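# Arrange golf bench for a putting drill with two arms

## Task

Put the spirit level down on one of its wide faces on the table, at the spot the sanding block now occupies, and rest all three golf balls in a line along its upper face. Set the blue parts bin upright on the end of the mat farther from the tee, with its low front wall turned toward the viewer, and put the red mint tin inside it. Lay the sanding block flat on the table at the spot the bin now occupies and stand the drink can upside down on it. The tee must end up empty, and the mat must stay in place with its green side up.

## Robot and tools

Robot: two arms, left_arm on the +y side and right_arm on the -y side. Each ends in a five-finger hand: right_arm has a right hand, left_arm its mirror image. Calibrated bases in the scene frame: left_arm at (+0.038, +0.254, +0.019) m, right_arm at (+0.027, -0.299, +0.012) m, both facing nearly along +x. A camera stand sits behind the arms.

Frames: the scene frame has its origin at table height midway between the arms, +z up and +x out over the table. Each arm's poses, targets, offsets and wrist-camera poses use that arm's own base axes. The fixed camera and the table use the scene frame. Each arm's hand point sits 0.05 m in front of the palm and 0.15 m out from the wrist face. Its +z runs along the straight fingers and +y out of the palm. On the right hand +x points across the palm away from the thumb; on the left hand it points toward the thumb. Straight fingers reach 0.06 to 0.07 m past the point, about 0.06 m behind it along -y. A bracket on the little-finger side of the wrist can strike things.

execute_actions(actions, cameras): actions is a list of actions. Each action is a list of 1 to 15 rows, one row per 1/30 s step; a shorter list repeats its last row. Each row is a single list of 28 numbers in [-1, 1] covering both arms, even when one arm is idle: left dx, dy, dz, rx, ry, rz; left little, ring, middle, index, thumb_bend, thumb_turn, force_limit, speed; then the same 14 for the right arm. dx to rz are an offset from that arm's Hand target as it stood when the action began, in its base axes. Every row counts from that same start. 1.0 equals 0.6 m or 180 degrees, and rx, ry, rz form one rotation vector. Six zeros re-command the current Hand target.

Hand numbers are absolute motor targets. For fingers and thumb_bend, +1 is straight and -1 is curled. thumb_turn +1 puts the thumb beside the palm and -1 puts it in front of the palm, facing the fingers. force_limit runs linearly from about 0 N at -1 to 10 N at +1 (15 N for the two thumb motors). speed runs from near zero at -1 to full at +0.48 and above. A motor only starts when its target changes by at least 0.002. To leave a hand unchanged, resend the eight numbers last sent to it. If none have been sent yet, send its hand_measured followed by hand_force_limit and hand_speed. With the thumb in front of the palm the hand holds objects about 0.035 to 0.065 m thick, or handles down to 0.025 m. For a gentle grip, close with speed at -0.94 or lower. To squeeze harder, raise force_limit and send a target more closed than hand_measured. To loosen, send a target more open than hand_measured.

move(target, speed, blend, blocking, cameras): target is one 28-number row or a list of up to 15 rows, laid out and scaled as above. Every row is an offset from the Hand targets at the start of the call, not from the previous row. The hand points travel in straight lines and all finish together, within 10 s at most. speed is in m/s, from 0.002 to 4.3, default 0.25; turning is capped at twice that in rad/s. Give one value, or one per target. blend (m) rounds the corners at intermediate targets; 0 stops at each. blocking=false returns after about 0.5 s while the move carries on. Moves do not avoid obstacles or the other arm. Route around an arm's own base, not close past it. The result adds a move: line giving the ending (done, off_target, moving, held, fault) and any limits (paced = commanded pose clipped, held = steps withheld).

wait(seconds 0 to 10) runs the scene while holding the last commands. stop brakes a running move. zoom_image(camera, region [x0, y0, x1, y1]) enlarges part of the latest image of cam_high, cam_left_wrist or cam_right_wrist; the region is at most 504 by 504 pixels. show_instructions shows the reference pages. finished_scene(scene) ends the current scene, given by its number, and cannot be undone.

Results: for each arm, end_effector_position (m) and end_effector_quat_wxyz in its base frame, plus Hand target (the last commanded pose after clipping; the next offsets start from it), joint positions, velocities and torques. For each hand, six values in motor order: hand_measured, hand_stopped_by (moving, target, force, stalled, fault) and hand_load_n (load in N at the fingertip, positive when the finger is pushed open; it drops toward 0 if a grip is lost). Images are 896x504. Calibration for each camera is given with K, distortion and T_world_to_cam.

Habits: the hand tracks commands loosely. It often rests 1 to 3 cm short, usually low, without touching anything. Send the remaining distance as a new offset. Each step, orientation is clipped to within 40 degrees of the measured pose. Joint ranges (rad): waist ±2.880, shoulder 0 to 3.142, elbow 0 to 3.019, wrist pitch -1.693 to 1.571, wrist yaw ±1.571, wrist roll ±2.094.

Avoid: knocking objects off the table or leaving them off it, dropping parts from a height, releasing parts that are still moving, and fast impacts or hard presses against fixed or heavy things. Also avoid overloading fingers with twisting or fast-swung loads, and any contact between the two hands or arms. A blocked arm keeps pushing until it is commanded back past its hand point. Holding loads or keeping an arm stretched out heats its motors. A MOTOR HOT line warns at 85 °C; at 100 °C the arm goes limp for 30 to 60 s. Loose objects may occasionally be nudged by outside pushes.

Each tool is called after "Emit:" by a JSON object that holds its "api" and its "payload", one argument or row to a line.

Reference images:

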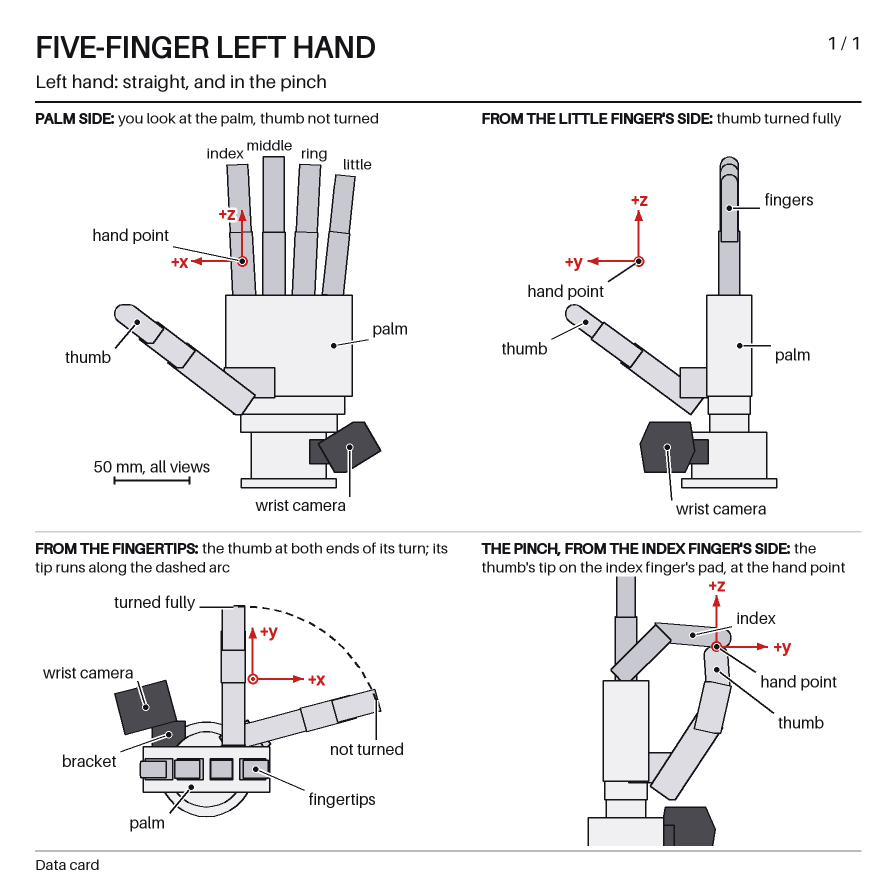

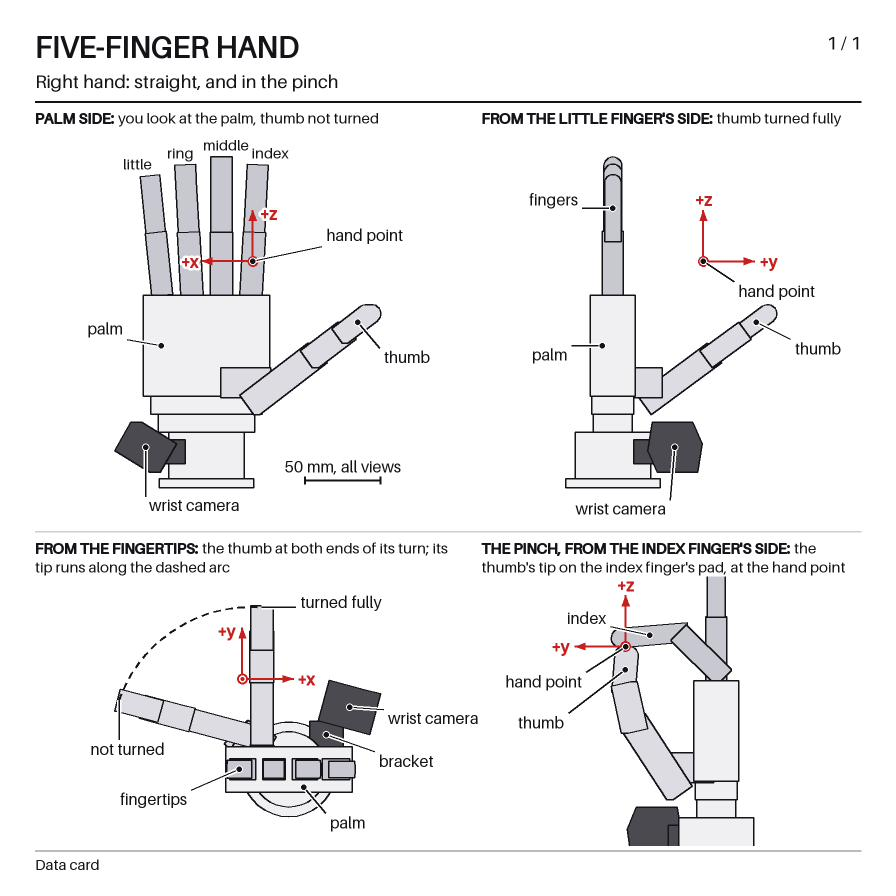

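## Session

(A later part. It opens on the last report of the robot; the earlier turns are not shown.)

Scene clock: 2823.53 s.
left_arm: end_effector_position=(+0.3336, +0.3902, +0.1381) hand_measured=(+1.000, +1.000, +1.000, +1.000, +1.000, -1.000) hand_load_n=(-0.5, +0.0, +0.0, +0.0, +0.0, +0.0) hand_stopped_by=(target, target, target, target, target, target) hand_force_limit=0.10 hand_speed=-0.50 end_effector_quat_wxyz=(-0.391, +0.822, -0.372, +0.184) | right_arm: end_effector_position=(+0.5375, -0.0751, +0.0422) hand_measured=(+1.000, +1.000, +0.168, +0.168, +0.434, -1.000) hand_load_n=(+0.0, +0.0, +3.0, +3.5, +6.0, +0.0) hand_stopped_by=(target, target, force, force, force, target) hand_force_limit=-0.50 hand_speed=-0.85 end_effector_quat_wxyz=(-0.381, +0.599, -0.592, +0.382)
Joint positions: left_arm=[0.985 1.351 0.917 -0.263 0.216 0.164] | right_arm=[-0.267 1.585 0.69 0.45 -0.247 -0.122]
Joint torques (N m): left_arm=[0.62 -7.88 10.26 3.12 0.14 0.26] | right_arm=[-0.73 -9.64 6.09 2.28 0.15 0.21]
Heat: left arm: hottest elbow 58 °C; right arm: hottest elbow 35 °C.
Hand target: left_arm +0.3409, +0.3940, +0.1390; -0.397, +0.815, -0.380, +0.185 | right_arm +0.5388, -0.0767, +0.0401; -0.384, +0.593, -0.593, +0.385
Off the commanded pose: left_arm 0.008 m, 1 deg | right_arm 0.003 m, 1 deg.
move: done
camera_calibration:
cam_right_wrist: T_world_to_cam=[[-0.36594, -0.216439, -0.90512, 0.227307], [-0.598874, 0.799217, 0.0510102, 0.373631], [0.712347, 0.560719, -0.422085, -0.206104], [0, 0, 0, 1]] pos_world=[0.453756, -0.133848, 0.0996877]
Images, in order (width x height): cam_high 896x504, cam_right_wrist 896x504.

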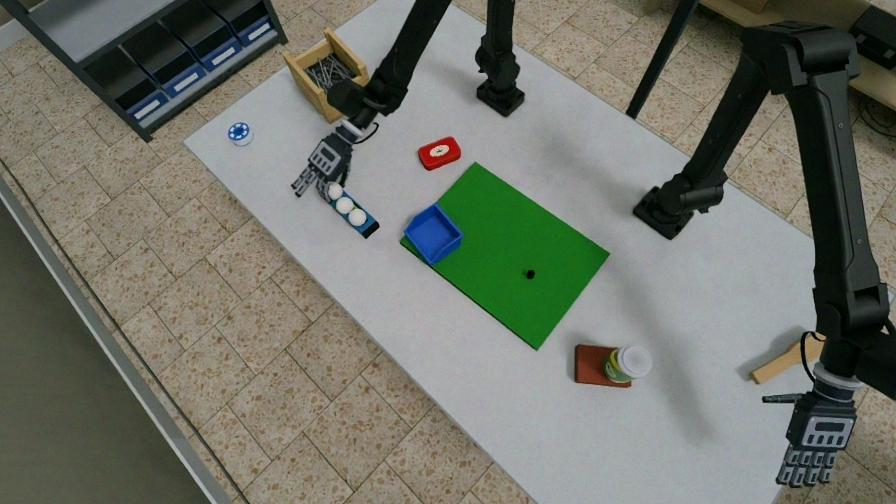

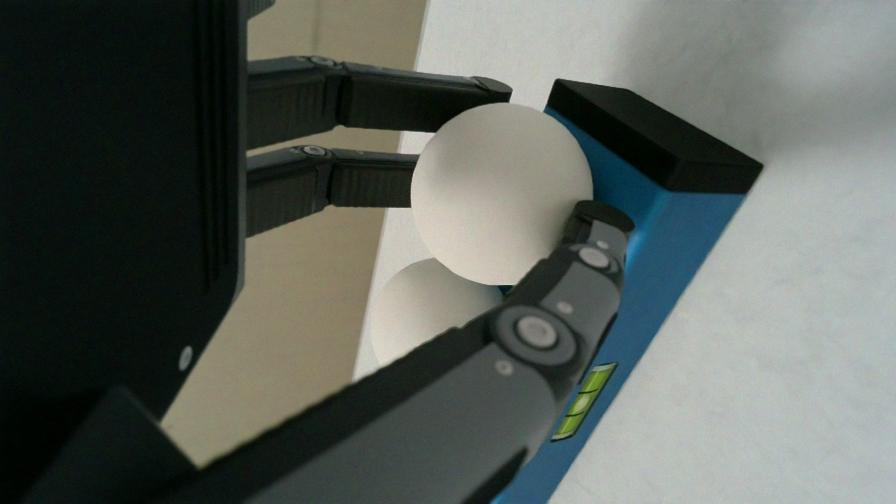

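Emit:
{"api": "move", "payload": {
  "target": [
    [0,0,0,0,0,0,1,1,1,1,1,-1,0.1,-0.5,0.002,0.008,-0.012,0,0,0,1,1,-0.1,-0.1,-0.1,-1,-0.5,-0.85]
  ],
  "speed": 0.06,
  "cameras": ["cam_high"]
}}

Emit:
{"api": "zoom_image", "payload": {
  "camera": "cam_high",
  "region": [300, 150, 420, 250]
}}

Scene clock: 2839.27 s.
left_arm: end_effector_position=(+0.3336, +0.3902, +0.1381) hand_measured=(+1.000, +1.000, +1.000, +1.000, +1.000, -1.000) hand_load_n=(+0.0, +0.0, +0.0, +0.0, +0.0, +0.0) hand_stopped_by=(target, target, target, target, target, target) hand_force_limit=0.10 hand_speed=-0.50 end_effector_quat_wxyz=(-0.391, +0.822, -0.372, +0.184) | right_arm: end_effector_position=(+0.5411, -0.0776, +0.0412) hand_measured=(+1.000, +1.000, +0.168, +0.168, +0.434, -1.000) hand_load_n=(+0.0, +0.0, +3.0, +3.0, +5.5, +0.5) hand_stopped_by=(target, target, force, force, force, target) hand_force_limit=-0.50 hand_speed=-0.85 end_effector_quat_wxyz=(-0.382, +0.593, -0.593, +0.389)
Joint positions: left_arm=[0.985 1.351 0.917 -0.263 0.216 0.164] | right_arm=[-0.267 1.597 0.69 0.477 -0.237 -0.116]
Joint torques (N m): left_arm=[0.62 -7.88 10.26 3.12 0.15 0.26] | right_arm=[0.26 -9.23 5.63 2.24 0.19 0.19]
Heat: left arm: hottest elbow 58 °C; right arm: hottest elbow 36 °C.
Hand target: left_arm +0.3409, +0.3940, +0.1390; -0.397, +0.815, -0.380, +0.185 | right_arm +0.5400, -0.0719, +0.0328; -0.384, +0.593, -0.593, +0.385
Off the commanded pose: left_arm 0.008 m, 1 deg | right_arm 0.010 m, 0 deg.
move: done
Images, in order (width x height): cam_high 896x504.

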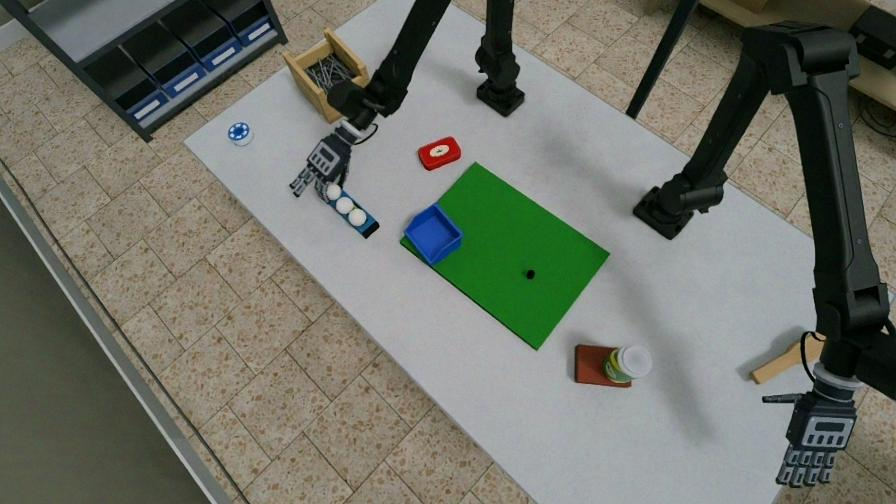

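Scaled by 4.200.

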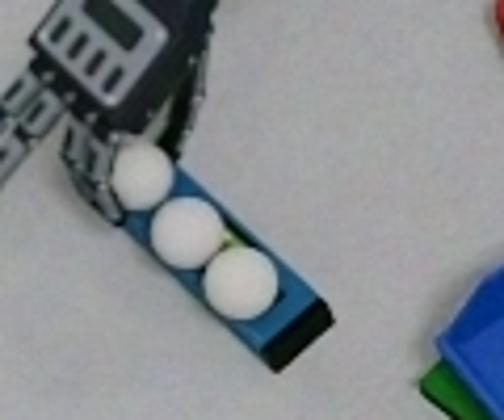

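Emit:
{"api": "move", "payload": {
  "target": [
    [0,0,0,0,0,0,1,1,1,1,1,-1,0.1,-0.5,-0.004,0.012,0.009,0,0,0,1,1,-0.1,-0.1,-0.1,-1,-0.5,-0.85]
  ],
  "speed": 0.06,
  "cameras": ["cam_high"]
}}

Emit:
{"api": "zoom_image", "payload": {
  "camera": "cam_high",
  "region": [300, 150, 420, 250]
}}

Scene clock: 2850.40 s.
left_arm: end_effector_position=(+0.3336, +0.3902, +0.1381) hand_measured=(+1.000, +1.000, +1.000, +1.000, +1.000, -1.000) hand_load_n=(+0.0, +0.0, +0.0, +0.0, +0.0, +0.0) hand_stopped_by=(target, target, target, target, target, target) hand_force_limit=0.10 hand_speed=-0.50 end_effector_quat_wxyz=(-0.391, +0.822, -0.372, +0.184) | right_arm: end_effector_position=(+0.5416, -0.0757, +0.0406) hand_measured=(+1.000, +1.000, +0.168, +0.168, +0.434, -1.000) hand_load_n=(+0.0, +0.0, +3.0, +3.0, +5.0, +0.0) hand_stopped_by=(target, target, force, force, force, target) hand_force_limit=-0.50 hand_speed=-0.85 end_effector_quat_wxyz=(-0.380, +0.591, -0.596, +0.389)
Joint positions: left_arm=[0.985 1.351 0.917 -0.263 0.216 0.164] | right_arm=[-0.259 1.597 0.689 0.477 -0.222 -0.109]
Joint torques (N m): left_arm=[0.62 -7.82 10.26 3.12 0.14 0.26] | right_arm=[0.85 -10.93 5.12 1.76 0.16 0.19]
Heat: left arm: hottest elbow 58 °C; right arm: hottest elbow 35 °C.
Hand target: left_arm +0.3409, +0.3940, +0.1390; -0.397, +0.815, -0.380, +0.185 | right_arm +0.5377, -0.0647, +0.0383; -0.384, +0.593, -0.593, +0.385
Off the commanded pose: left_arm 0.008 m, 1 deg | right_arm 0.012 m, 1 deg.
move: off_target (right_arm)
Images, in order (width x height): cam_high 896x504.

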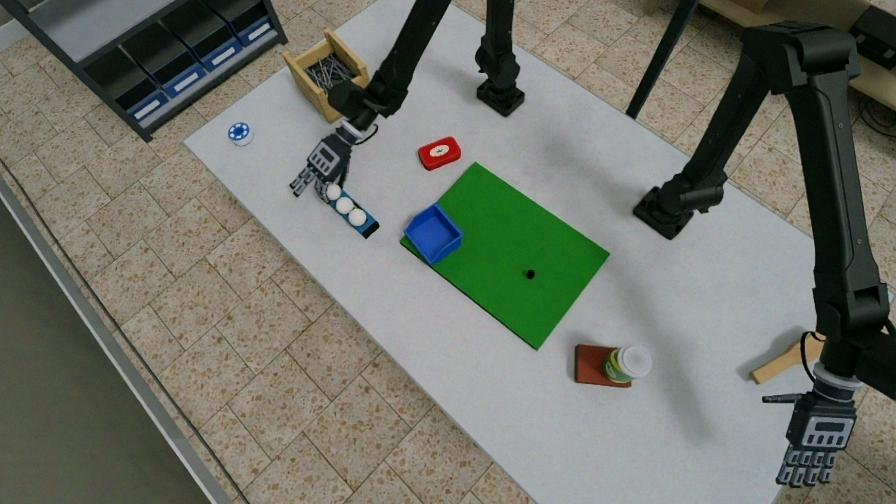

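Scaled by 4.200.

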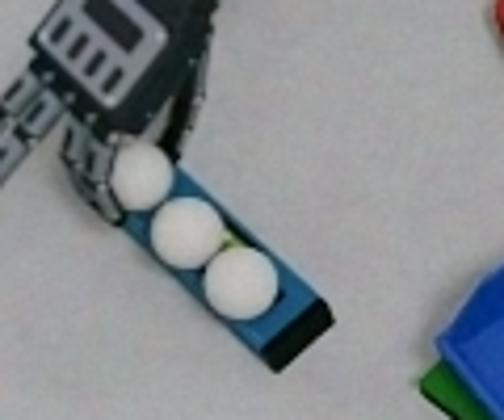

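Emit:
{"api": "move", "payload": {
  "target": [
    [0,0,0,0,0,0,1,1,1,1,1,-1,0.1,-0.5,0,-0.0145,0.002,0,0,0,1,1,-0.1,-0.1,-0.1,-1,-0.5,-0.85]
  ],
  "speed": 0.06,
  "cameras": []
}}

Emit:
{"api": "move", "payload": {
  "target": [
    [0,0,0,0,0,0,1,1,1,1,1,-1,0.1,-0.5,0,0,0,0,0,0,1,1,0.3,0.3,0.54,-1,-0.5,-0.9]
  ],
  "cameras": ["cam_high","cam_right_wrist"]
}}

Emit:
{"api": "zoom_image", "payload": {
  "camera": "cam_high",
  "region": [300, 150, 420, 250]
}}

Scene clock: 2868.60 s.
left_arm: end_effector_position=(+0.3336, +0.3902, +0.1381) hand_measured=(+1.000, +1.000, +1.000, +1.000, +1.000, -1.000) hand_load_n=(-0.5, +0.0, +0.0, +0.0, +0.0, +0.0) hand_stopped_by=(target, target, target, target, target, target) hand_force_limit=0.10 hand_speed=-0.50 end_effector_quat_wxyz=(-0.391, +0.822, -0.372, +0.184) | right_arm: end_effector_position=(+0.5415, -0.0733, +0.0410) hand_measured=(+1.000, +1.000, +0.168, +0.168, +0.434, -1.000) hand_load_n=(+0.0, +0.0, +3.5, +3.5, +5.5, +0.0) hand_stopped_by=(target, target, force, force, force, target) hand_force_limit=-0.50 hand_speed=-0.85 end_effector_quat_wxyz=(-0.384, +0.593, -0.593, +0.386)
Joint positions: left_arm=[0.985 1.351 0.917 -0.263 0.216 0.164] | right_arm=[-0.259 1.597 0.689 0.477 -0.234 -0.109]
Joint torques (N m): left_arm=[0.62 -7.88 10.25 3.11 0.14 0.26] | right_arm=[-0.73 -10.75 5.64 1.48 -0.11 0.1]
Heat: left arm: hottest elbow 58 °C; right arm: hottest elbow 35 °C.
Hand target: left_arm +0.3409, +0.3940, +0.1390; -0.397, +0.815, -0.380, +0.185 | right_arm +0.5377, -0.0734, +0.0395; -0.384, +0.593, -0.593, +0.385
Off the commanded pose: left_arm 0.008 m, 1 deg | right_arm 0.004 m, 0 deg.
move: done
No camera images: "cameras" was empty.

Scene clock: 2869.60 s.
left_arm: end_effector_position=(+0.3336, +0.3902, +0.1381) hand_measured=(+1.000, +1.000, +1.000, +1.000, +1.000, -1.000) hand_load_n=(+0.0, +0.0, +0.0, +0.0, +0.0, +0.0) hand_stopped_by=(target, target, target, target, target, target) hand_force_limit=0.10 hand_speed=-0.50 end_effector_quat_wxyz=(-0.391, +0.822, -0.372, +0.184) | right_arm: end_effector_position=(+0.5415, -0.0730, +0.0410) hand_measured=(+1.000, +1.000, +0.300, +0.300, +0.540, -1.000) hand_load_n=(-0.5, +0.0, +0.0, -0.5, +0.0, -0.5) hand_stopped_by=(target, target, target, target, target, target) hand_force_limit=-0.50 hand_speed=-0.90 end_effector_quat_wxyz=(-0.385, +0.593, -0.593, +0.386)
Joint positions: left_arm=[0.985 1.351 0.917 -0.263 0.216 0.164] | right_arm=[-0.259 1.597 0.689 0.477 -0.236 -0.109]
Joint torques (N m): left_arm=[0.62 -7.88 10.28 3.12 0.14 0.26] | right_arm=[-0.73 -10.81 5.63 1.48 -0.05 0.11]
Heat: left arm: hottest elbow 58 °C; right arm: hottest elbow 35 °C.
Hand target: left_arm +0.3409, +0.3940, +0.1390; -0.397, +0.815, -0.380, +0.185 | right_arm +0.5377, -0.0734, +0.0395; -0.384, +0.593, -0.593, +0.385
Off the commanded pose: left_arm 0.008 m, 1 deg | right_arm 0.004 m, 0 deg.
move: done
camera_calibration:
cam_right_wrist: T_world_to_cam=[[-0.356436, -0.20975, -0.910472, 0.223724], [-0.593046, 0.803796, 0.0469937, 0.371704], [0.721977, 0.556702, -0.410893, -0.216478], [0, 0, 0, 1]] pos_world=[0.456473, -0.131335, 0.0972768]
Images, in order (width x height): cam_high 896x504, cam_right_wrist 896x504.

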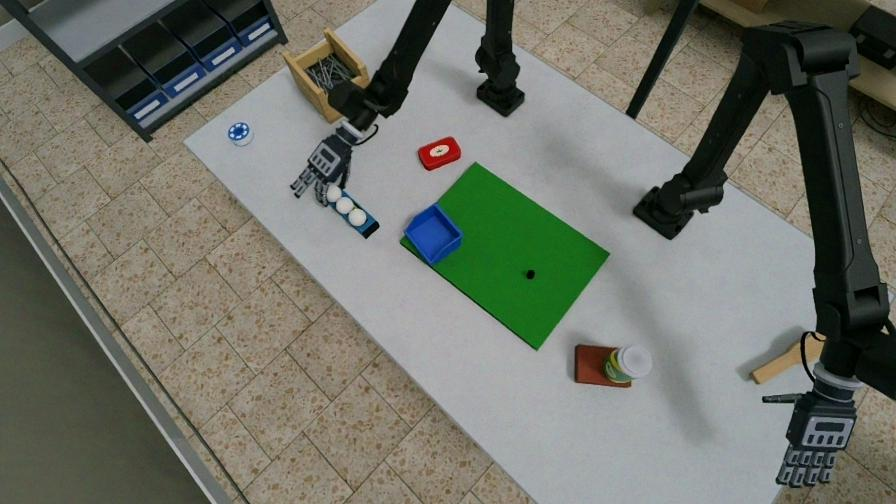

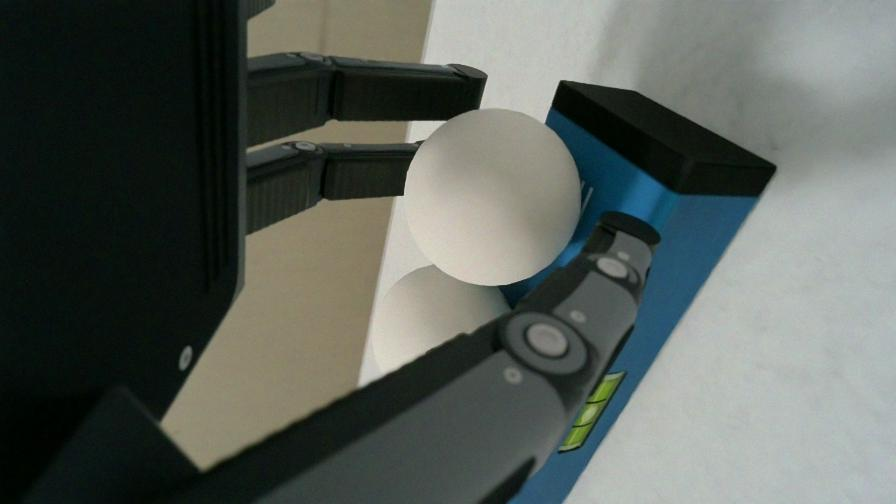

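Scaled by 4.200.

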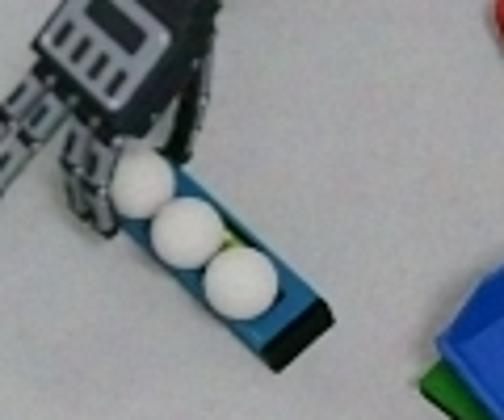

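Emit:
{"api": "move", "payload": {
  "target": [
    [0,0,0,0,0,0,1,1,1,1,1,-1,0.1,-0.5,0,0,0,0,0,0,1,1,1,1,0.7,-1,-0.5,-0.6],
    [0,0,0,0,0,0,1,1,1,1,1,-1,0.1,-0.5,-0.01,0,0.12,0,0,0,1,1,1,1,0.7,-1,-0.5,-0.6],
    [0,0,0,0,0,0,1,1,1,1,1,-1,0.1,-0.5,-0.33,-0.1,0.27,0,0,0,0.8,0.8,0.8,0.8,0.8,-1,0.05,-0.6]
  ],
  "blend": [0,0.01,0],
  "speed": [0.06,0.06,0.25],
  "cameras": ["all"]
}}

Emit:
{"api": "zoom_image", "payload": {
  "camera": "cam_high",
  "region": [300, 130, 540, 290]
}}

Emit:
{"api": "zoom_image", "payload": {
  "camera": "cam_high",
  "region": [310, 165, 410, 250]
}}

Scene clock: 2891.57 s.
left_arm: end_effector_position=(+0.3336, +0.3902, +0.1381) hand_measured=(+1.000, +1.000, +1.000, +1.000, +1.000, -1.000) hand_load_n=(+0.0, +0.0, +0.0, +0.0, +0.0, +0.0) hand_stopped_by=(target, target, target, target, target, target) hand_force_limit=0.10 hand_speed=-0.50 end_effector_quat_wxyz=(-0.391, +0.822, -0.372, +0.184) | right_arm: end_effector_position=(+0.3412, -0.1311, +0.2012) hand_measured=(+0.800, +0.800, +0.800, +0.800, +0.800, -1.000) hand_load_n=(+0.0, +0.0, +0.0, +0.0, +0.0, +0.0) hand_stopped_by=(target, target, target, target, target, target) hand_force_limit=0.05 hand_speed=-0.60 end_effector_quat_wxyz=(-0.387, +0.593, -0.592, +0.386)
Joint positions: left_arm=[0.985 1.351 0.917 -0.263 0.216 0.164] | right_arm=[-0.711 0.813 0.601 -0.316 -0.641 -0.334]
Joint torques (N m): left_arm=[0.62 -7.88 10.26 3.11 0.14 0.26] | right_arm=[-1.03 -3.78 9.31 0.77 -0.21 0.03]
Heat: left arm: hottest elbow 58 °C; right arm: hottest elbow 35 °C.
Hand target: left_arm +0.3409, +0.3940, +0.1390; -0.397, +0.815, -0.380, +0.185 | right_arm +0.3397, -0.1333, +0.2014; -0.384, +0.593, -0.593, +0.385
Off the commanded pose: left_arm 0.008 m, 1 deg | right_arm 0.003 m, 0 deg.
move: done
camera_calibration:
cam_left_wrist: T_world_to_cam=[[0.665834, 0.218478, 0.713395, -0.397857], [0.163464, -0.975652, 0.146228, 0.306592], [0.727973, 0.0192505, -0.685336, -0.0346419], [0, 0, 0, 1]] pos_world=[0.240008, 0.386717, 0.215255]
cam_right_wrist: T_world_to_cam=[[-0.352944, -0.208486, -0.912121, 0.285215], [-0.594654, 0.802628, 0.0466421, 0.292577], [0.722369, 0.558858, -0.40726, 0.0257099], [0, 0, 0, 1]] pos_world=[0.256075, -0.189735, 0.256975]

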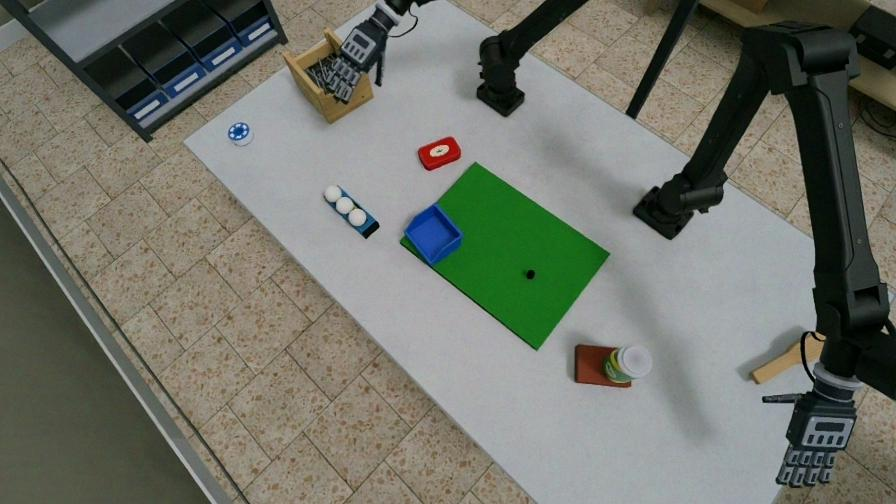

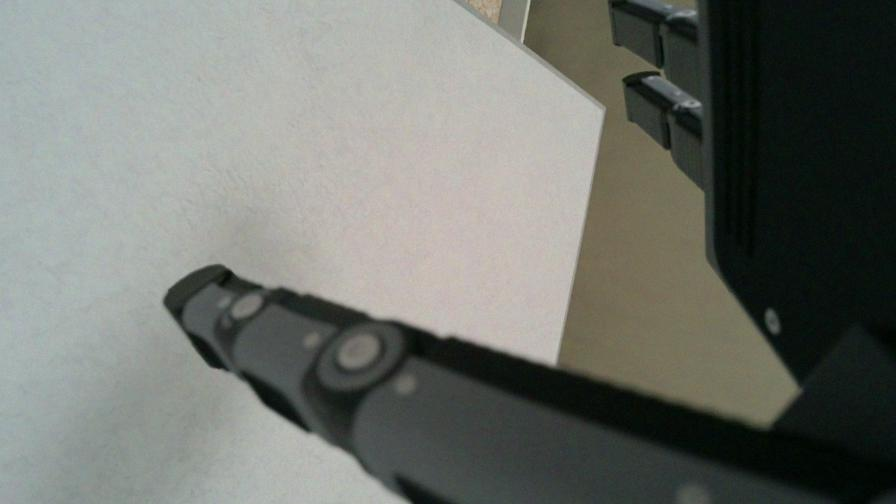

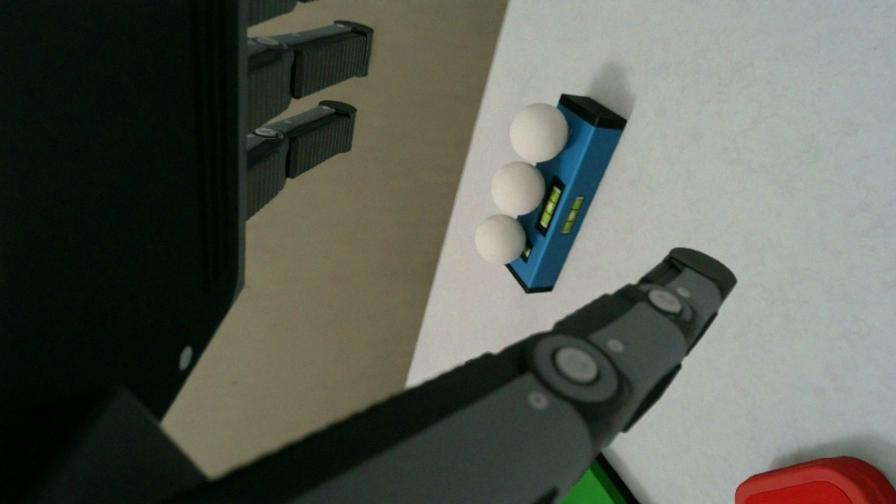

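Scaled by 2.100.

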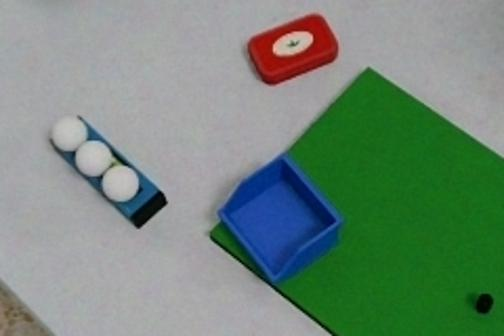

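Scaled by 5.040.

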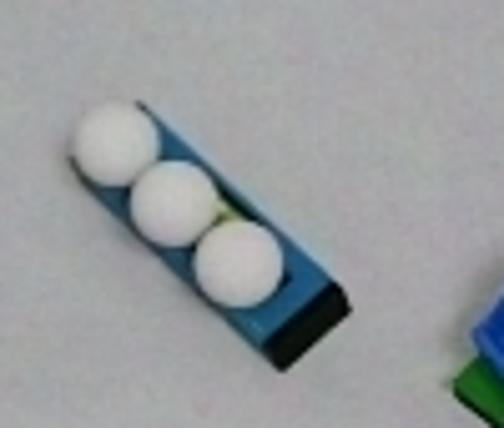

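Emit:
{"api": "move", "payload": {
  "target": [
    [-0.135,-0.157,0.202,0,0,0,1,1,1,1,1,-1,0.1,-0.5,0,0,-0.01,0,0,0,0.8,0.8,0.8,0.8,0.8,-1,0.05,-0.6],
    [-0.168,-0.457,0.235,0,0,-0.15,1,1,1,1,1,-1,0.1,-0.5,0,0,-0.01,0,0,0,0.8,0.8,0.8,0.8,0.8,-1,0.05,-0.6],
    [0.015,-0.857,0.2,0,0,-0.39,1,1,0.25,0.25,0.25,-1,0.1,-0.5,0,0,-0.01,0,0,0,0.8,0.8,0.8,0.8,0.8,-1,0.05,-0.6]
  ],
  "blend": [0.06,0.06,0],
  "speed": 0.25,
  "cameras": ["cam_high"]
}}

Scene clock: 3022.30 s.
left_arm: end_effector_position=(+0.3320, -0.1169, +0.2271) hand_measured=(+1.000, +1.000, +0.250, +0.250, +0.250, -1.000) hand_load_n=(+0.0, +0.0, +0.0, +0.0, +0.0, +0.0) hand_stopped_by=(target, target, target, target, target, target) hand_force_limit=0.10 hand_speed=-0.50 end_effector_quat_wxyz=(+0.192, -0.462, +0.788, -0.360) | right_arm: end_effector_position=(+0.3412, -0.1311, +0.2012) hand_measured=(+0.800, +0.800, +0.800, +0.800, +0.800, -1.000) hand_load_n=(-0.5, +0.0, +0.0, +0.0, +0.0, +0.0) hand_stopped_by=(target, target, target, target, target, target) hand_force_limit=0.05 hand_speed=-0.60 end_effector_quat_wxyz=(-0.387, +0.593, -0.592, +0.386)
Joint positions: left_arm=[-0.127 0.863 0.837 -0.751 0.31 0.252] | right_arm=[-0.711 0.813 0.601 -0.316 -0.641 -0.334]
Joint torques (N m): left_arm=[1.08 -3.66 15.1 2.97 0.09 0.17] | right_arm=[-1.03 -3.43 8.27 1.42 -0.21 0.03]
Heat: left arm: hottest elbow 59 °C; right arm: hottest elbow 43 °C.
Hand target: left_arm +0.3500, -0.1201, +0.2588; +0.219, -0.448, +0.779, -0.380 | right_arm +0.3397, -0.1333, +0.1954; -0.384, +0.593, -0.593, +0.385
Off the commanded pose: left_arm 0.037 m, 4 deg | right_arm 0.006 m, 0 deg.
move: off_target (left_arm); target 3's new numbers were sent with left_arm's hand 0.037 m and 4 deg from that target
Images, in order (width x height): cam_high 896x504.

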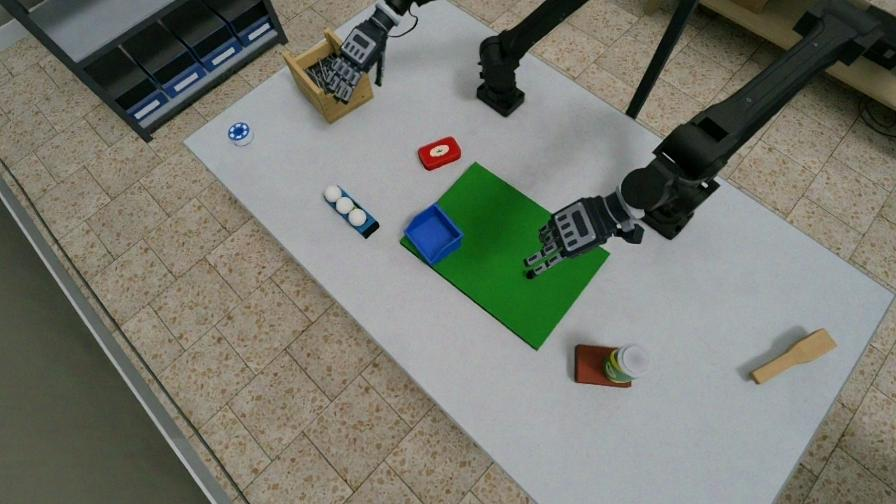

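Emit:
{"api": "move", "payload": {
  "target": [
    [0.1467,-0.4507,-0.235,-0.1218,-0.0590,-0.3717,1,1,0.25,0.25,0.25,-1,0.1,-0.5,0,0,-0.01,0,0,0,0.8,0.8,0.8,0.8,0.8,-1,0.05,-0.6]
  ],
  "speed": 0.25,
  "cameras": ["all"]
}}

Emit:
{"api": "zoom_image", "payload": {
  "camera": "cam_high",
  "region": [340, 130, 580, 290]
}}

Scene clock: 3044.07 s.
left_arm: end_effector_position=(+0.4245, -0.3814, +0.1049) hand_measured=(+1.000, +1.000, +0.250, +0.250, +0.250, -1.000) hand_load_n=(+0.0, +0.0, +0.0, +0.0, +0.0, +0.0) hand_stopped_by=(target, target, target, target, target, target) hand_force_limit=0.10 hand_speed=-0.50 end_effector_quat_wxyz=(-0.054, +0.040, +0.795, -0.602) | right_arm: end_effector_position=(+0.3388, -0.1291, +0.1946) hand_measured=(+0.800, +0.800, +0.800, +0.800, +0.800, -1.000) hand_load_n=(+0.0, +0.0, +0.0, +0.0, +0.0, +0.0) hand_stopped_by=(target, target, target, target, target, target) hand_force_limit=0.05 hand_speed=-0.60 end_effector_quat_wxyz=(-0.386, +0.593, -0.595, +0.381)
Joint positions: left_arm=[-0.422 1.773 1.154 -0.168 1.183 0.709] | right_arm=[-0.711 0.813 0.588 -0.315 -0.641 -0.335]
Joint torques (N m): left_arm=[0.91 -12.34 12.34 1.31 0.52 0.26] | right_arm=[-1.08 -3.08 8.17 2.07 -0.21 0.03]
Heat: left arm: hottest elbow 61 °C; right arm: hottest elbow 43 °C.
Hand target: left_arm +0.4380, -0.3905, +0.1182; -0.043, +0.056, +0.792, -0.607 | right_arm +0.3397, -0.1333, +0.1895; -0.384, +0.593, -0.593, +0.385
Off the commanded pose: left_arm 0.021 m, 2 deg | right_arm 0.007 m, 1 deg.
move: off_target (left_arm)
camera_calibration:
cam_left_wrist: T_world_to_cam=[[-0.282822, -0.278262, 0.917923, -0.0742942], [-0.772214, 0.633708, -0.0458228, 0.575033], [-0.568944, -0.721793, -0.394104, 0.128699], [0, 0, 0, 1]] pos_world=[0.496259, -0.292182, 0.145267]
cam_right_wrist: T_world_to_cam=[[-0.361312, -0.201534, -0.910405, 0.282186], [-0.594235, 0.802178, 0.0582582, 0.287401], [0.718566, 0.562044, -0.409596, 0.0257109], [0, 0, 0, 1]] pos_world=[0.254266, -0.188128, 0.250691]

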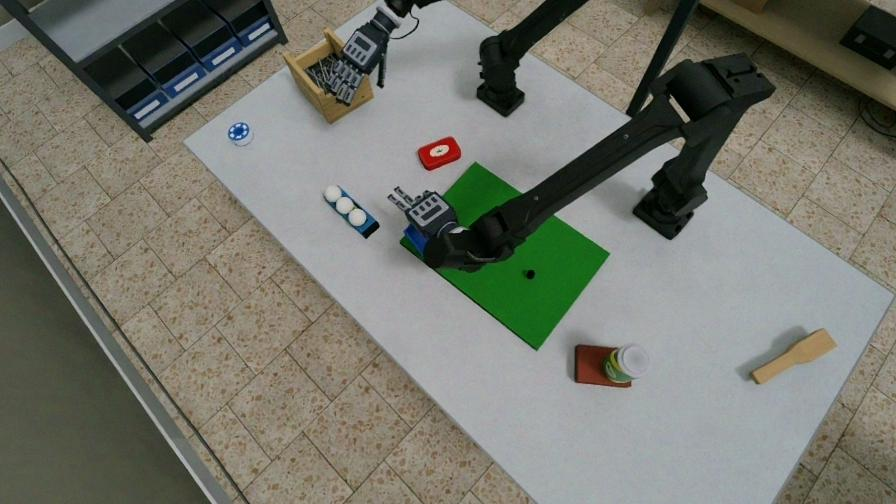

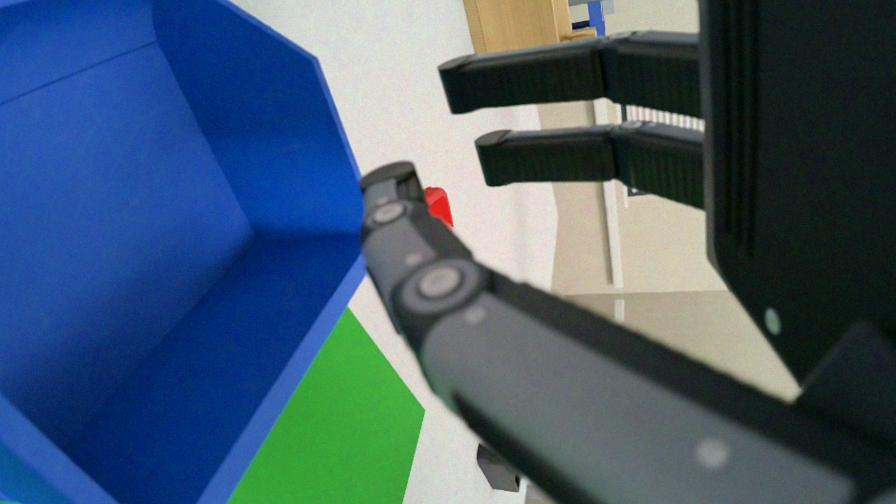

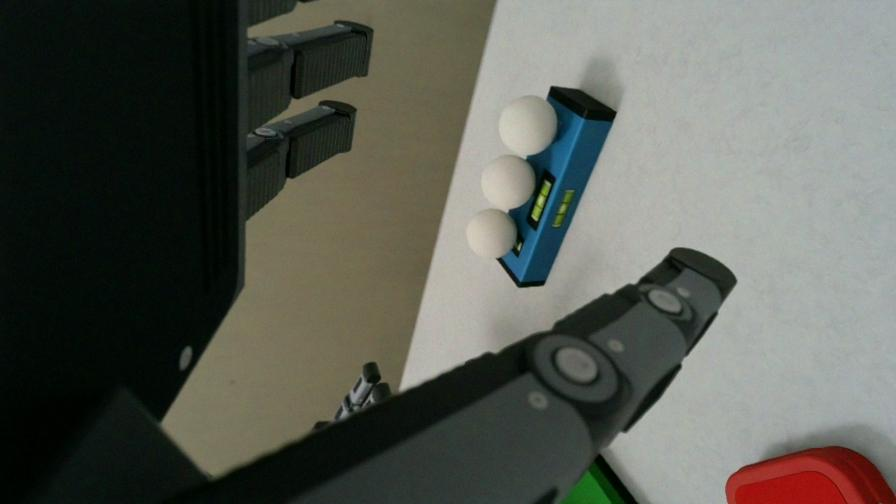

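Scaled by 2.100.

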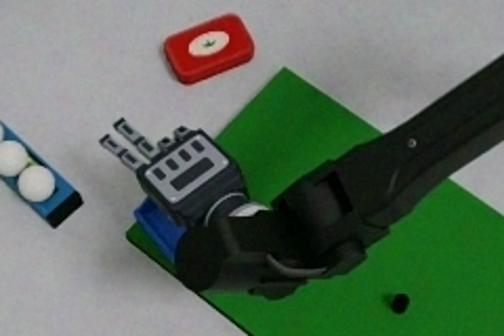

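Emit:
{"api": "move", "payload": {
  "target": [
    [0.002,0.004,-0.075,0,0,0,1,1,0.25,0.25,0.25,-1,0.1,-0.5,0,0,0,0,0,0,0.8,0.8,0.8,0.8,0.8,-1,0.05,-0.6]
  ],
  "speed": 0.12,
  "cameras": ["cam_high","cam_left_wrist"]
}}

Emit:
{"api": "zoom_image", "payload": {
  "camera": "cam_high",
  "region": [360, 160, 520, 280]
}}

Scene clock: 3126.63 s.
left_arm: end_effector_position=(+0.4320, -0.3848, +0.0710) hand_measured=(+1.000, +1.000, +0.250, +0.250, +0.250, -1.000) hand_load_n=(+0.0, +0.0, +0.0, +0.0, +0.0, +0.0) hand_stopped_by=(target, target, target, target, target, target) hand_force_limit=0.10 hand_speed=-0.50 end_effector_quat_wxyz=(-0.053, +0.045, +0.795, -0.603) | right_arm: end_effector_position=(+0.3388, -0.1291, +0.1946) hand_measured=(+0.800, +0.800, +0.800, +0.800, +0.800, -1.000) hand_load_n=(+0.0, +0.0, +0.0, +0.0, -0.5, +0.0) hand_stopped_by=(target, target, target, target, target, target) hand_force_limit=0.05 hand_speed=-0.60 end_effector_quat_wxyz=(-0.386, +0.593, -0.595, +0.381)
Joint positions: left_arm=[-0.422 1.846 1.154 -0.099 1.186 0.721] | right_arm=[-0.711 0.813 0.588 -0.315 -0.641 -0.335]
Joint torques (N m): left_arm=[1.26 -12.75 9.03 2.54 0.52 0.26] | right_arm=[-1.03 -3.14 8.16 2.09 -0.21 0.03]
Heat: left arm: hottest elbow 70 °C; right arm: hottest elbow 43 °C.
Hand target: left_arm +0.4393, -0.3881, +0.0731; -0.043, +0.056, +0.792, -0.607 | right_arm +0.3397, -0.1333, +0.1895; -0.384, +0.593, -0.593, +0.385
Off the commanded pose: left_arm 0.008 m, 2 deg | right_arm 0.007 m, 1 deg.
move: done
camera_calibration:
cam_left_wrist: T_world_to_cam=[[-0.290285, -0.274726, 0.916657, -0.0373714], [-0.768288, 0.637981, -0.052095, 0.581785], [-0.570498, -0.719379, -0.396265, 0.118903], [0, 0, 0, 1]] pos_world=[0.503964, -0.295898, 0.111682]
Images, in order (width x height): cam_high 896x504, cam_left_wrist 896x504.

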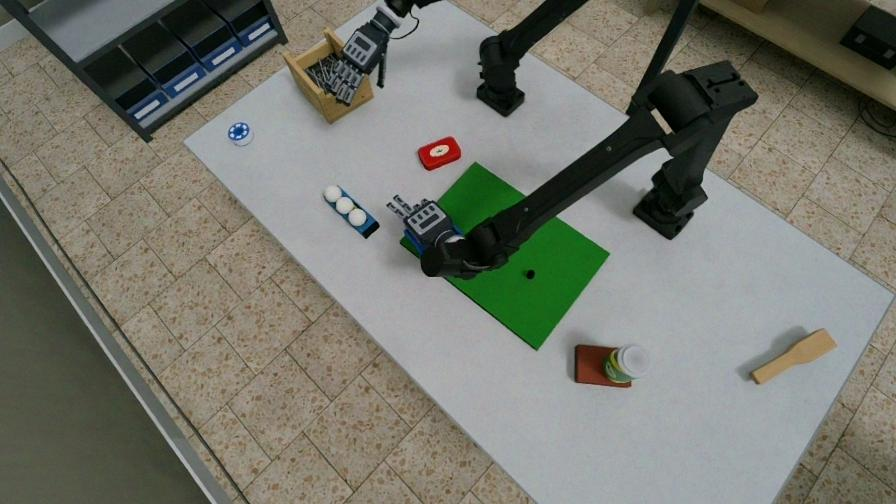

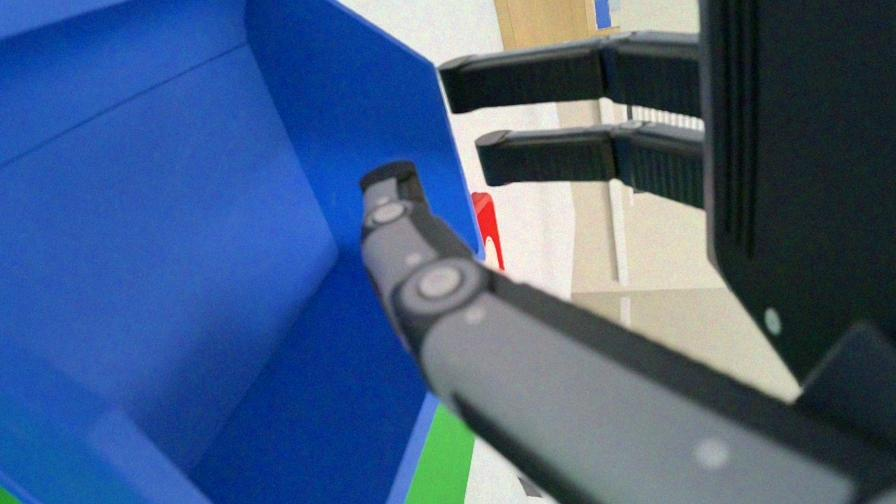

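Scaled by 3.150.

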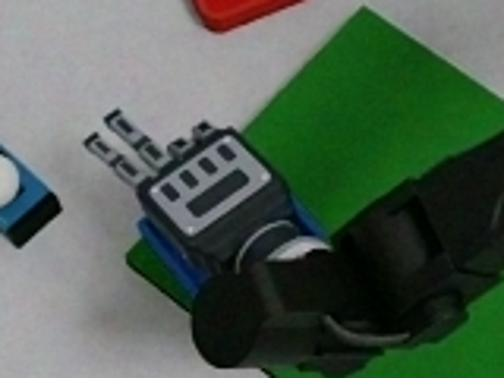

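Emit:
{"api": "move", "payload": {
  "target": [
    [-0.008,-0.01,-0.01,0,0,0,1,1,0.25,0.25,0.25,-1,0.1,-0.5,0,0,0,0,0,0,0.8,0.8,0.8,0.8,0.8,-1,0.05,-0.6],
    [-0.008,-0.01,-0.045,0,0,0,1,1,0.25,0.25,0.25,-1,0.1,-0.5,0,0,0,0,0,0,0.8,0.8,0.8,0.8,0.8,-1,0.05,-0.6]
  ],
  "speed": 0.1,
  "cameras": ["cam_left_wrist"]
}}

Scene clock: 3148.40 s.
left_arm: end_effector_position=(+0.4365, -0.3896, +0.0500) hand_measured=(+1.000, +1.000, +0.250, +0.250, +0.250, -1.000) hand_load_n=(+0.0, +0.0, +0.0, +0.0, +0.0, +0.0) hand_stopped_by=(target, target, target, target, target, target) hand_force_limit=0.10 hand_speed=-0.50 end_effector_quat_wxyz=(-0.040, +0.055, +0.792, -0.607) | right_arm: end_effector_position=(+0.3388, -0.1291, +0.1946) hand_measured=(+0.800, +0.800, +0.800, +0.800, +0.800, -1.000) hand_load_n=(+0.0, +0.0, +0.0, +0.0, +0.0, -0.5) hand_stopped_by=(target, target, target, target, target, target) hand_force_limit=0.05 hand_speed=-0.60 end_effector_quat_wxyz=(-0.386, +0.593, -0.595, +0.381)
Joint positions: left_arm=[-0.427 1.888 1.14 -0.006 1.18 0.718] | right_arm=[-0.711 0.813 0.588 -0.315 -0.641 -0.335]
Joint torques (N m): left_arm=[0.56 -12.75 7.58 2.58 0.35 0.08] | right_arm=[-1.14 -3.08 8.16 2.07 -0.21 0.03]
Heat: left arm: hottest elbow 65 °C; right arm: hottest elbow 43 °C.
Hand target: left_arm +0.4345, -0.3941, +0.0461; -0.042, +0.056, +0.792, -0.607 | right_arm +0.3397, -0.1333, +0.1895; -0.384, +0.593, -0.593, +0.385
Off the commanded pose: left_arm 0.006 m, 0 deg | right_arm 0.007 m, 1 deg.
move: done
camera_calibration:
cam_left_wrist: T_world_to_cam=[[-0.320979, -0.263879, 0.909583, -0.0000857992], [-0.765776, 0.637424, -0.0853087, 0.587617], [-0.557279, -0.723919, -0.406672, 0.102663], [0, 0, 0, 1]] pos_world=[0.507168, -0.300264, 0.091957]
Images, in order (width x height): cam_left_wrist 896x504.

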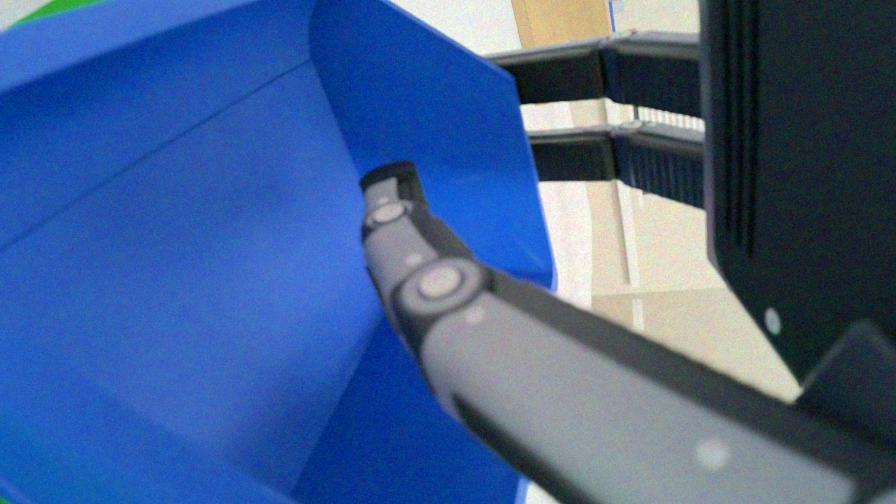

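Emit:
{"api": "move", "payload": {
  "target": [
    [0,0,-0.022,0,0,0,1,1,0.25,0.25,0.25,-1,0.1,-0.5,0,0,0,0,0,0,0.8,0.8,0.8,0.8,0.8,-1,0.05,-0.6]
  ],
  "speed": 0.08,
  "cameras": []
}}

Emit:
{"api": "move", "payload": {
  "target": [
    [0,0,0,0,0,0,1,1,-0.5,-0.5,-0.5,-1,0.1,-0.8,0,0,0,0,0,0,0.8,0.8,0.8,0.8,0.8,-1,0.05,-0.6]
  ],
  "cameras": ["cam_high","cam_left_wrist"]
}}

Scene clock: 3159.43 s.
left_arm: end_effector_position=(+0.4380, -0.3908, +0.0415) hand_measured=(+1.000, +1.000, +0.250, +0.250, +0.250, -1.000) hand_load_n=(+0.0, +0.0, +0.0, +0.0, +0.0, +0.0) hand_stopped_by=(target, target, target, target, target, target) hand_force_limit=0.10 hand_speed=-0.50 end_effector_quat_wxyz=(-0.037, +0.058, +0.791, -0.608) | right_arm: end_effector_position=(+0.3388, -0.1291, +0.1946) hand_measured=(+0.800, +0.800, +0.800, +0.800, +0.800, -1.000) hand_load_n=(+0.0, +0.0, +0.0, +0.0, +0.0, +0.0) hand_stopped_by=(target, target, target, target, target, target) hand_force_limit=0.05 hand_speed=-0.60 end_effector_quat_wxyz=(-0.386, +0.593, -0.595, +0.381)
Joint positions: left_arm=[-0.428 1.906 1.137 0.025 1.18 0.717] | right_arm=[-0.711 0.813 0.588 -0.315 -0.641 -0.335]
Joint torques (N m): left_arm=[0.67 -12.4 7.17 2.61 0.35 0.08] | right_arm=[-1.08 -3.14 8.17 2.07 -0.21 0.03]
Heat: left arm: hottest elbow 61 °C; right arm: hottest elbow 43 °C.
Hand target: left_arm +0.4344, -0.3942, +0.0329; -0.043, +0.056, +0.792, -0.607 | right_arm +0.3397, -0.1333, +0.1895; -0.384, +0.593, -0.593, +0.385
Off the commanded pose: left_arm 0.010 m, 1 deg | right_arm 0.007 m, 1 deg.
move: done
No camera images: "cameras" was empty.

Scene clock: 3160.53 s.
left_arm: end_effector_position=(+0.4378, -0.3908, +0.0399) hand_measured=(+1.000, +1.000, -0.170, -0.204, +0.020, -1.000) hand_load_n=(-0.5, +0.0, +4.5, +10.0, +5.5, -1.0) hand_stopped_by=(target, target, force, force, force, target) hand_force_limit=0.10 hand_speed=-0.80 end_effector_quat_wxyz=(-0.038, +0.056, +0.792, -0.607) | right_arm: end_effector_position=(+0.3388, -0.1291, +0.1946) hand_measured=(+0.800, +0.800, +0.800, +0.800, +0.800, -1.000) hand_load_n=(+0.0, +0.0, +0.0, +0.0, +0.0, +0.0) hand_stopped_by=(target, target, target, target, target, target) hand_force_limit=0.05 hand_speed=-0.60 end_effector_quat_wxyz=(-0.386, +0.593, -0.595, +0.381)
Joint positions: left_arm=[-0.428 1.908 1.137 0.026 1.179 0.716] | right_arm=[-0.711 0.813 0.588 -0.315 -0.641 -0.335]
Joint torques (N m): left_arm=[0.5 -12.75 7.06 2.56 0.39 0.07] | right_arm=[-1.08 -3.08 8.16 2.07 -0.21 0.03]
Heat: left arm: hottest elbow 61 °C; right arm: hottest elbow 43 °C.
Hand target: left_arm +0.4344, -0.3942, +0.0327; -0.043, +0.056, +0.792, -0.607 | right_arm +0.3397, -0.1333, +0.1895; -0.384, +0.593, -0.593, +0.385
Off the commanded pose: left_arm 0.009 m, 1 deg | right_arm 0.007 m, 1 deg.
move: done
camera_calibration:
cam_left_wrist: T_world_to_cam=[[-0.325263, -0.262478, 0.908465, 0.0115628], [-0.765695, 0.636856, -0.0901424, 0.588353], [-0.554901, -0.724927, -0.408124, 0.0971183], [0, 0, 0, 1]] pos_world=[0.508151, -0.301257, 0.0821675]
Images, in order (width x height): cam_high 896x504, cam_left_wrist 896x504.

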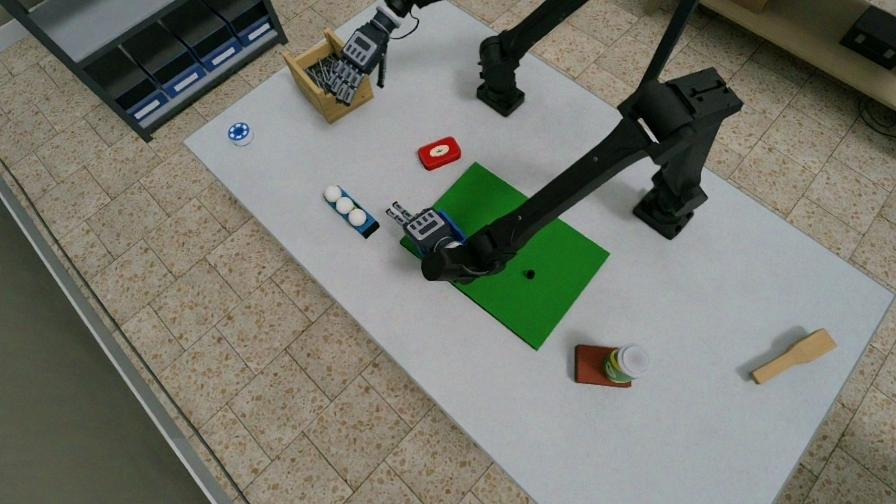

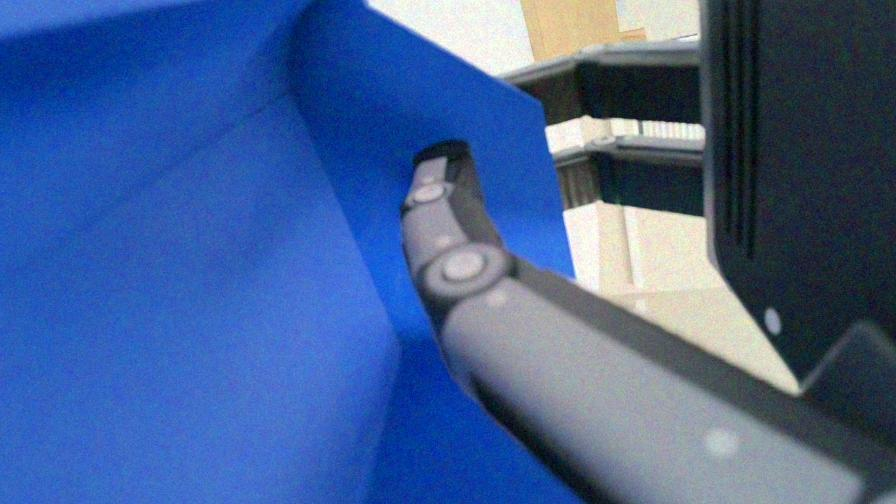

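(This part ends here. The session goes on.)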